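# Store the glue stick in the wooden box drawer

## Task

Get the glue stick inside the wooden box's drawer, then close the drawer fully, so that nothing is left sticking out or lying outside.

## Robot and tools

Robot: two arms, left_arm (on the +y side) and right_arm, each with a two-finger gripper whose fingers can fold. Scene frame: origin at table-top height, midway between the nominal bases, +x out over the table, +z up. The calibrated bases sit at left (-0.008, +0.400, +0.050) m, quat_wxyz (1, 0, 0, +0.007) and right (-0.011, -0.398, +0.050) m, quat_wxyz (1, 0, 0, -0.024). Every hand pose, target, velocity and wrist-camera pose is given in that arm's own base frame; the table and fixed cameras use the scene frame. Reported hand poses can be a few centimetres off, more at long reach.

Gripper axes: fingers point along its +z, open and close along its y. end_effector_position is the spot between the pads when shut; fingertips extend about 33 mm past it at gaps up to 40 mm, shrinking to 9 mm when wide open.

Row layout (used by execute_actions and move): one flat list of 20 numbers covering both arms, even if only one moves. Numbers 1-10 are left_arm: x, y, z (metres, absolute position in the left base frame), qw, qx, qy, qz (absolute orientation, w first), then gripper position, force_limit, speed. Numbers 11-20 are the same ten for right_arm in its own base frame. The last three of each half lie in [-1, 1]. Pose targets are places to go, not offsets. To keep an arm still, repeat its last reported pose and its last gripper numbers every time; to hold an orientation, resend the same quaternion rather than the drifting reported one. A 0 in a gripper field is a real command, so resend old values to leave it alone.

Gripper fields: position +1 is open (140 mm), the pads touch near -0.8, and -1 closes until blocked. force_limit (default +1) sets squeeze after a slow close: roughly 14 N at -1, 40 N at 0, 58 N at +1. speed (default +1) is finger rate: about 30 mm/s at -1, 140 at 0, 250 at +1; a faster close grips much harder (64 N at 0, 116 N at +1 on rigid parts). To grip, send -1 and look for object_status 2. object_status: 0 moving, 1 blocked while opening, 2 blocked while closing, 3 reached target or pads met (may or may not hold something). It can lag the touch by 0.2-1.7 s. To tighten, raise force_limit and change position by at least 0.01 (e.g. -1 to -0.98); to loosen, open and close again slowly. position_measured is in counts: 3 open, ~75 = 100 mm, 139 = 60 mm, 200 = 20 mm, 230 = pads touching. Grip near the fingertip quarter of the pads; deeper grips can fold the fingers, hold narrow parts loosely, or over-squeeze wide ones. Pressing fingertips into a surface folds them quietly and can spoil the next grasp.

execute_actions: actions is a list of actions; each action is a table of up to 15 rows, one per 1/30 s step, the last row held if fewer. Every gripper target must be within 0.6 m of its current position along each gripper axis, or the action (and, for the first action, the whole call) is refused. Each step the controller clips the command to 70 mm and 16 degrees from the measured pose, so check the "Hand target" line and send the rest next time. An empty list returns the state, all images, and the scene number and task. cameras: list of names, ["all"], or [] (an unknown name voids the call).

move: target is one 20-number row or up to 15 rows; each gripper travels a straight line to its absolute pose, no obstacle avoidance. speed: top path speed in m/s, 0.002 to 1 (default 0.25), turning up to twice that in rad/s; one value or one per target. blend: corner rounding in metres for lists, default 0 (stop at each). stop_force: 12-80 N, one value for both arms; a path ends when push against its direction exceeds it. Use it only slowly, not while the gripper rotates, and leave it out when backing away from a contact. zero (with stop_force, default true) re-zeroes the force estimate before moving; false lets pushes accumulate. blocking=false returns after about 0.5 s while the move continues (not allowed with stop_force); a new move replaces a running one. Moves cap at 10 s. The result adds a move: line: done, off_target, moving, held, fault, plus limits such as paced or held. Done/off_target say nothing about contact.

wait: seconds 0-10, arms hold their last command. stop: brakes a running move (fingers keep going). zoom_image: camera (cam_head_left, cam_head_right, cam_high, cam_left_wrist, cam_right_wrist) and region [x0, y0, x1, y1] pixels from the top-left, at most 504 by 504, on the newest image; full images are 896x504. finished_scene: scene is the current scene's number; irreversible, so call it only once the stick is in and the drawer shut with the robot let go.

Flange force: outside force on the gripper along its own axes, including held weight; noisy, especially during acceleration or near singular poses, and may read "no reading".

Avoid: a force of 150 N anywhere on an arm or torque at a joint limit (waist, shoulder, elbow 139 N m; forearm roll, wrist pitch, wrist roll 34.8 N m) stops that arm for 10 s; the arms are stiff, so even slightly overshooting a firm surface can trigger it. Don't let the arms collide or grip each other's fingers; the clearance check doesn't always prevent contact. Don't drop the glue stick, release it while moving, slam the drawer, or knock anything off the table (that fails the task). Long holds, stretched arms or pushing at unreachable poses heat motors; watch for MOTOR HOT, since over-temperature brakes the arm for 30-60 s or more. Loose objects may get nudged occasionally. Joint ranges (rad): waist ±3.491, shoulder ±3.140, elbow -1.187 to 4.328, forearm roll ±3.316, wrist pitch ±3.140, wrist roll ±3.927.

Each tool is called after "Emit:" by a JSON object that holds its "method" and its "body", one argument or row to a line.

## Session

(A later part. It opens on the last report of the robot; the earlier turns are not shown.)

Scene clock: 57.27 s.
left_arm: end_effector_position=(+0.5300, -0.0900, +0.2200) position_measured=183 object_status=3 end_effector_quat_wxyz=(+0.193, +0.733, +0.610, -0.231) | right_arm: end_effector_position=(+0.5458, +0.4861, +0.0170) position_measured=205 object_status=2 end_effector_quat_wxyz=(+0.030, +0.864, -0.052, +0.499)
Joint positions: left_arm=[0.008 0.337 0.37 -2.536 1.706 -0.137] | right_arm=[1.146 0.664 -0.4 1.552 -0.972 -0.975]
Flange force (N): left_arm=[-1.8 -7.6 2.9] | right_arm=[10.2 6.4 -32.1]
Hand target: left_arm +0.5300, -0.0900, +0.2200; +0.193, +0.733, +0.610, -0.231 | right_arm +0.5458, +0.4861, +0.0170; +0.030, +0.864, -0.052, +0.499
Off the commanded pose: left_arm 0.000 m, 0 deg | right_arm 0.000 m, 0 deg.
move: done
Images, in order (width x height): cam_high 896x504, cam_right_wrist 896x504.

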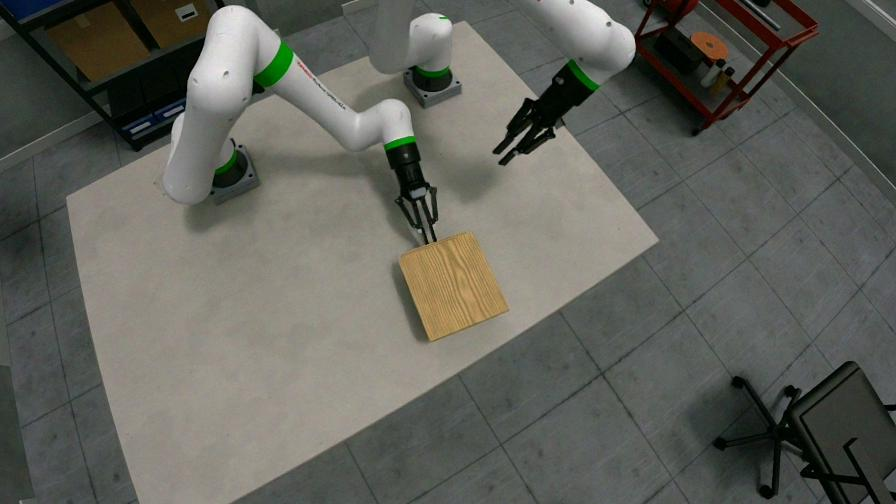

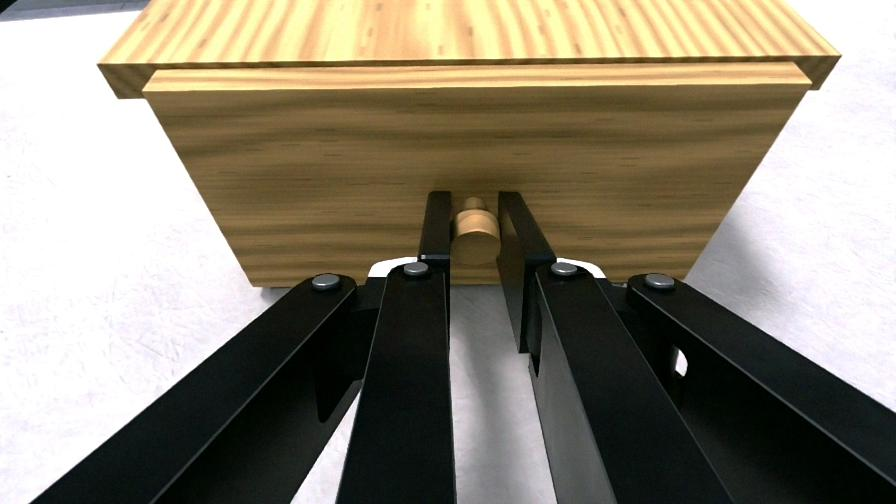

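Emit:
{"method": "move", "body": {
  "target": [
    [0.53,-0.09,0.22,0.1926,0.7328,0.6104,-0.2313,-0.43,-0.5,-1,0.5453,0.4861,0.017,0.0299,0.8645,-0.0517,0.4991,-0.3,-0.1,-1],
    [0.53,-0.09,0.22,0.1926,0.7328,0.6104,-0.2313,-0.43,-0.5,-1,0.4143,0.50,0.09,0.0299,0.8645,-0.0517,0.4991,-0.3,-0.1,-1]
  ],
  "speed": [0.05,0.12],
  "cameras": ["all"]
}}

Emit:
{"method": "zoom_image", "body": {
  "camera": "cam_high",
  "region": [340, 160, 540, 360]
}}

Scene clock: 60.10 s.
left_arm: end_effector_position=(+0.5300, -0.0900, +0.2200) position_measured=183 object_status=3 end_effector_quat_wxyz=(+0.193, +0.733, +0.610, -0.231) | right_arm: end_effector_position=(+0.4143, +0.5000, +0.0900) position_measured=167 object_status=3 end_effector_quat_wxyz=(+0.030, +0.864, -0.052, +0.499)
Joint positions: left_arm=[0.008 0.337 0.37 -2.536 1.706 -0.137] | right_arm=[1.448 0.496 -0.452 1.248 -1.151 -0.878]
Flange force (N): left_arm=[-1.5 -7.6 2.7] | right_arm=[5.3 4.3 1.4]
Hand target: left_arm +0.5300, -0.0900, +0.2200; +0.193, +0.733, +0.610, -0.231 | right_arm +0.4143, +0.5000, +0.0900; +0.030, +0.864, -0.052, +0.499
Off the commanded pose: left_arm 0.000 m, 0 deg | right_arm 0.000 m, 0 deg.
move: done

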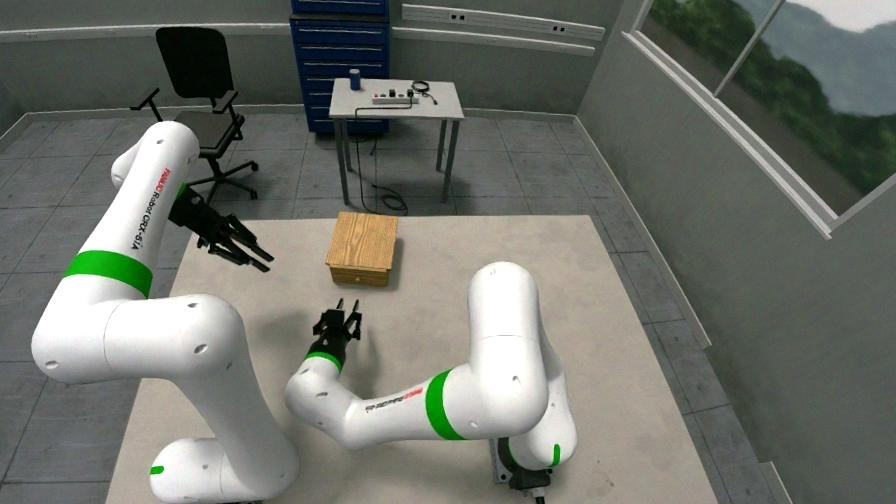

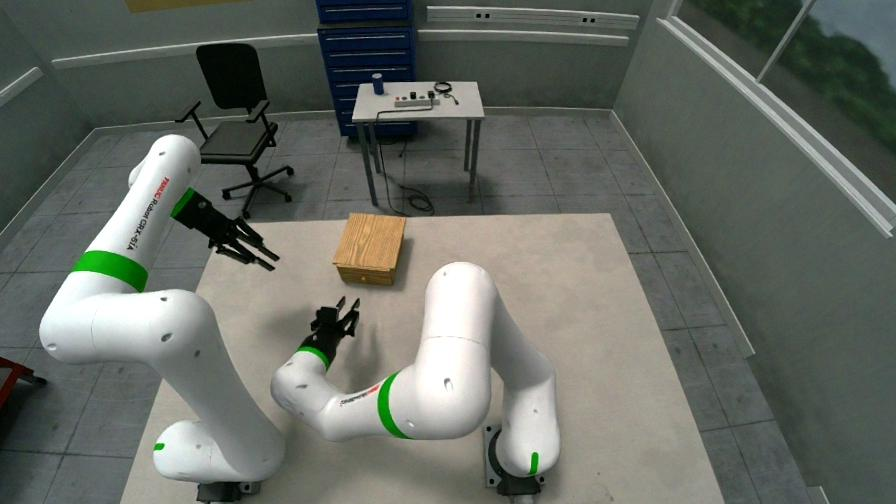

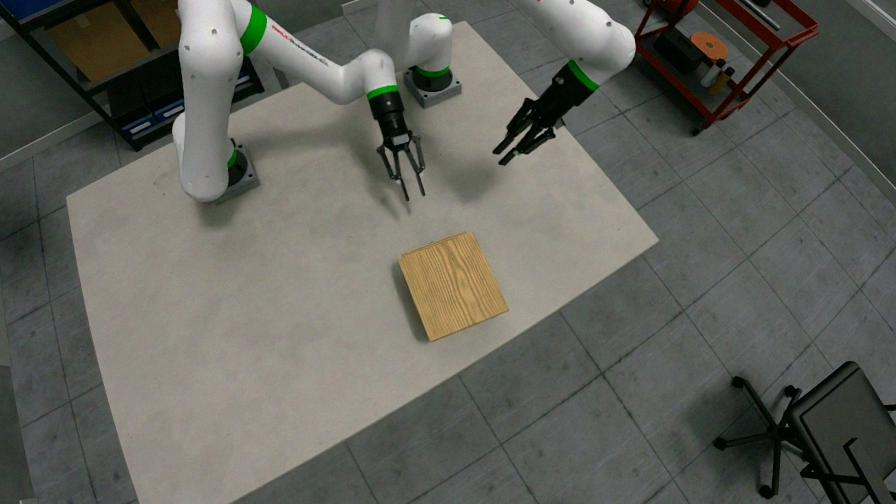

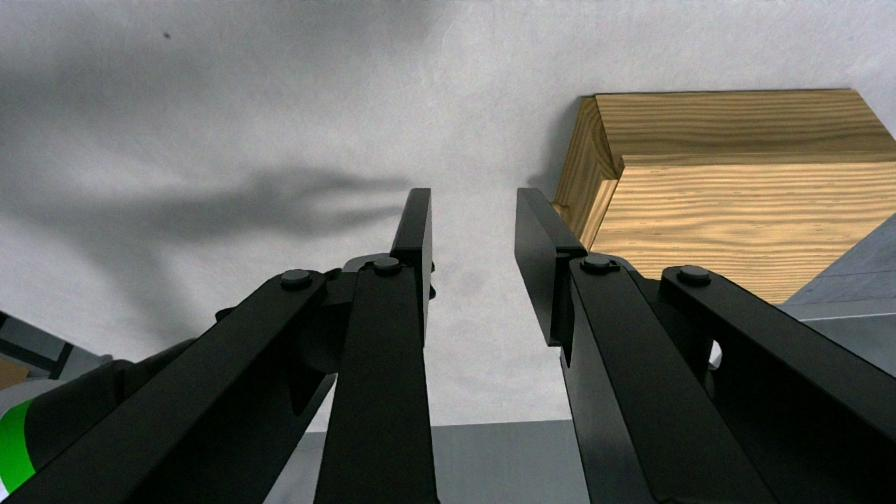

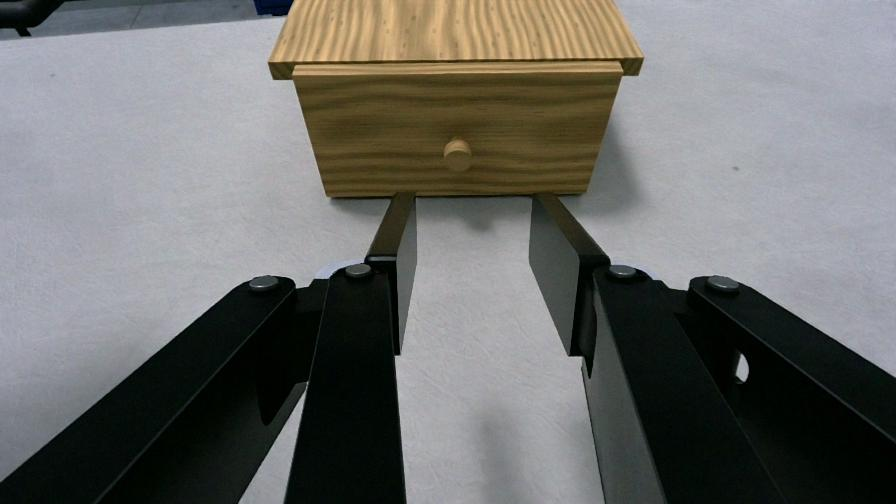

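Scaled by 2.520 from the camera's 896x504 image, which has a finer 1280x720 frame.

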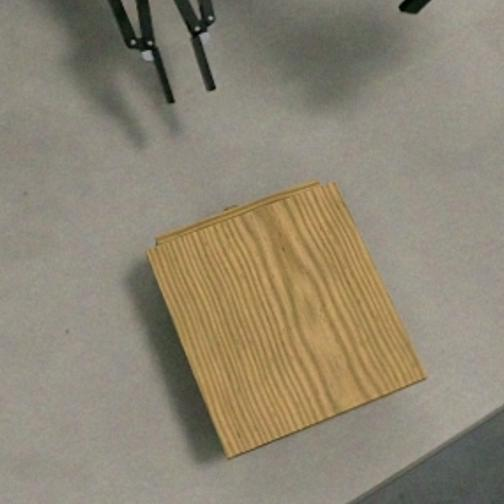

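Emit:
{"method": "zoom_image", "body": {
  "camera": "cam_right_wrist",
  "region": [250, 0, 670, 220]
}}

Emit:
{"method": "zoom_image", "body": {
  "camera": "cam_left_wrist",
  "region": [500, 60, 896, 320]
}}

Scaled by 1.200 from the camera's 896x504 image, which has a finer 1280x720 frame.

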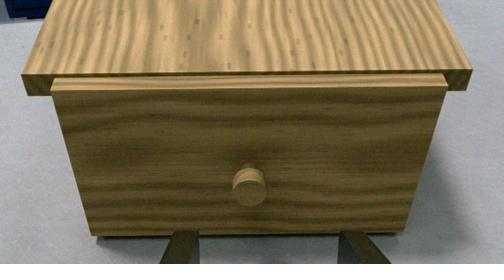

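Scaled by 1.273 from the camera's 896x504 image, which has a finer 1280x720 frame.

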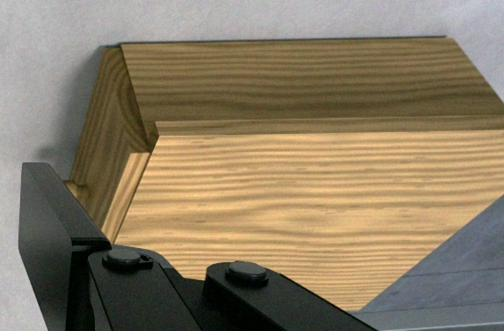

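Emit:
{"method": "finished_scene", "body": {
  "scene": 2
}}

The scene is finished: the task was done.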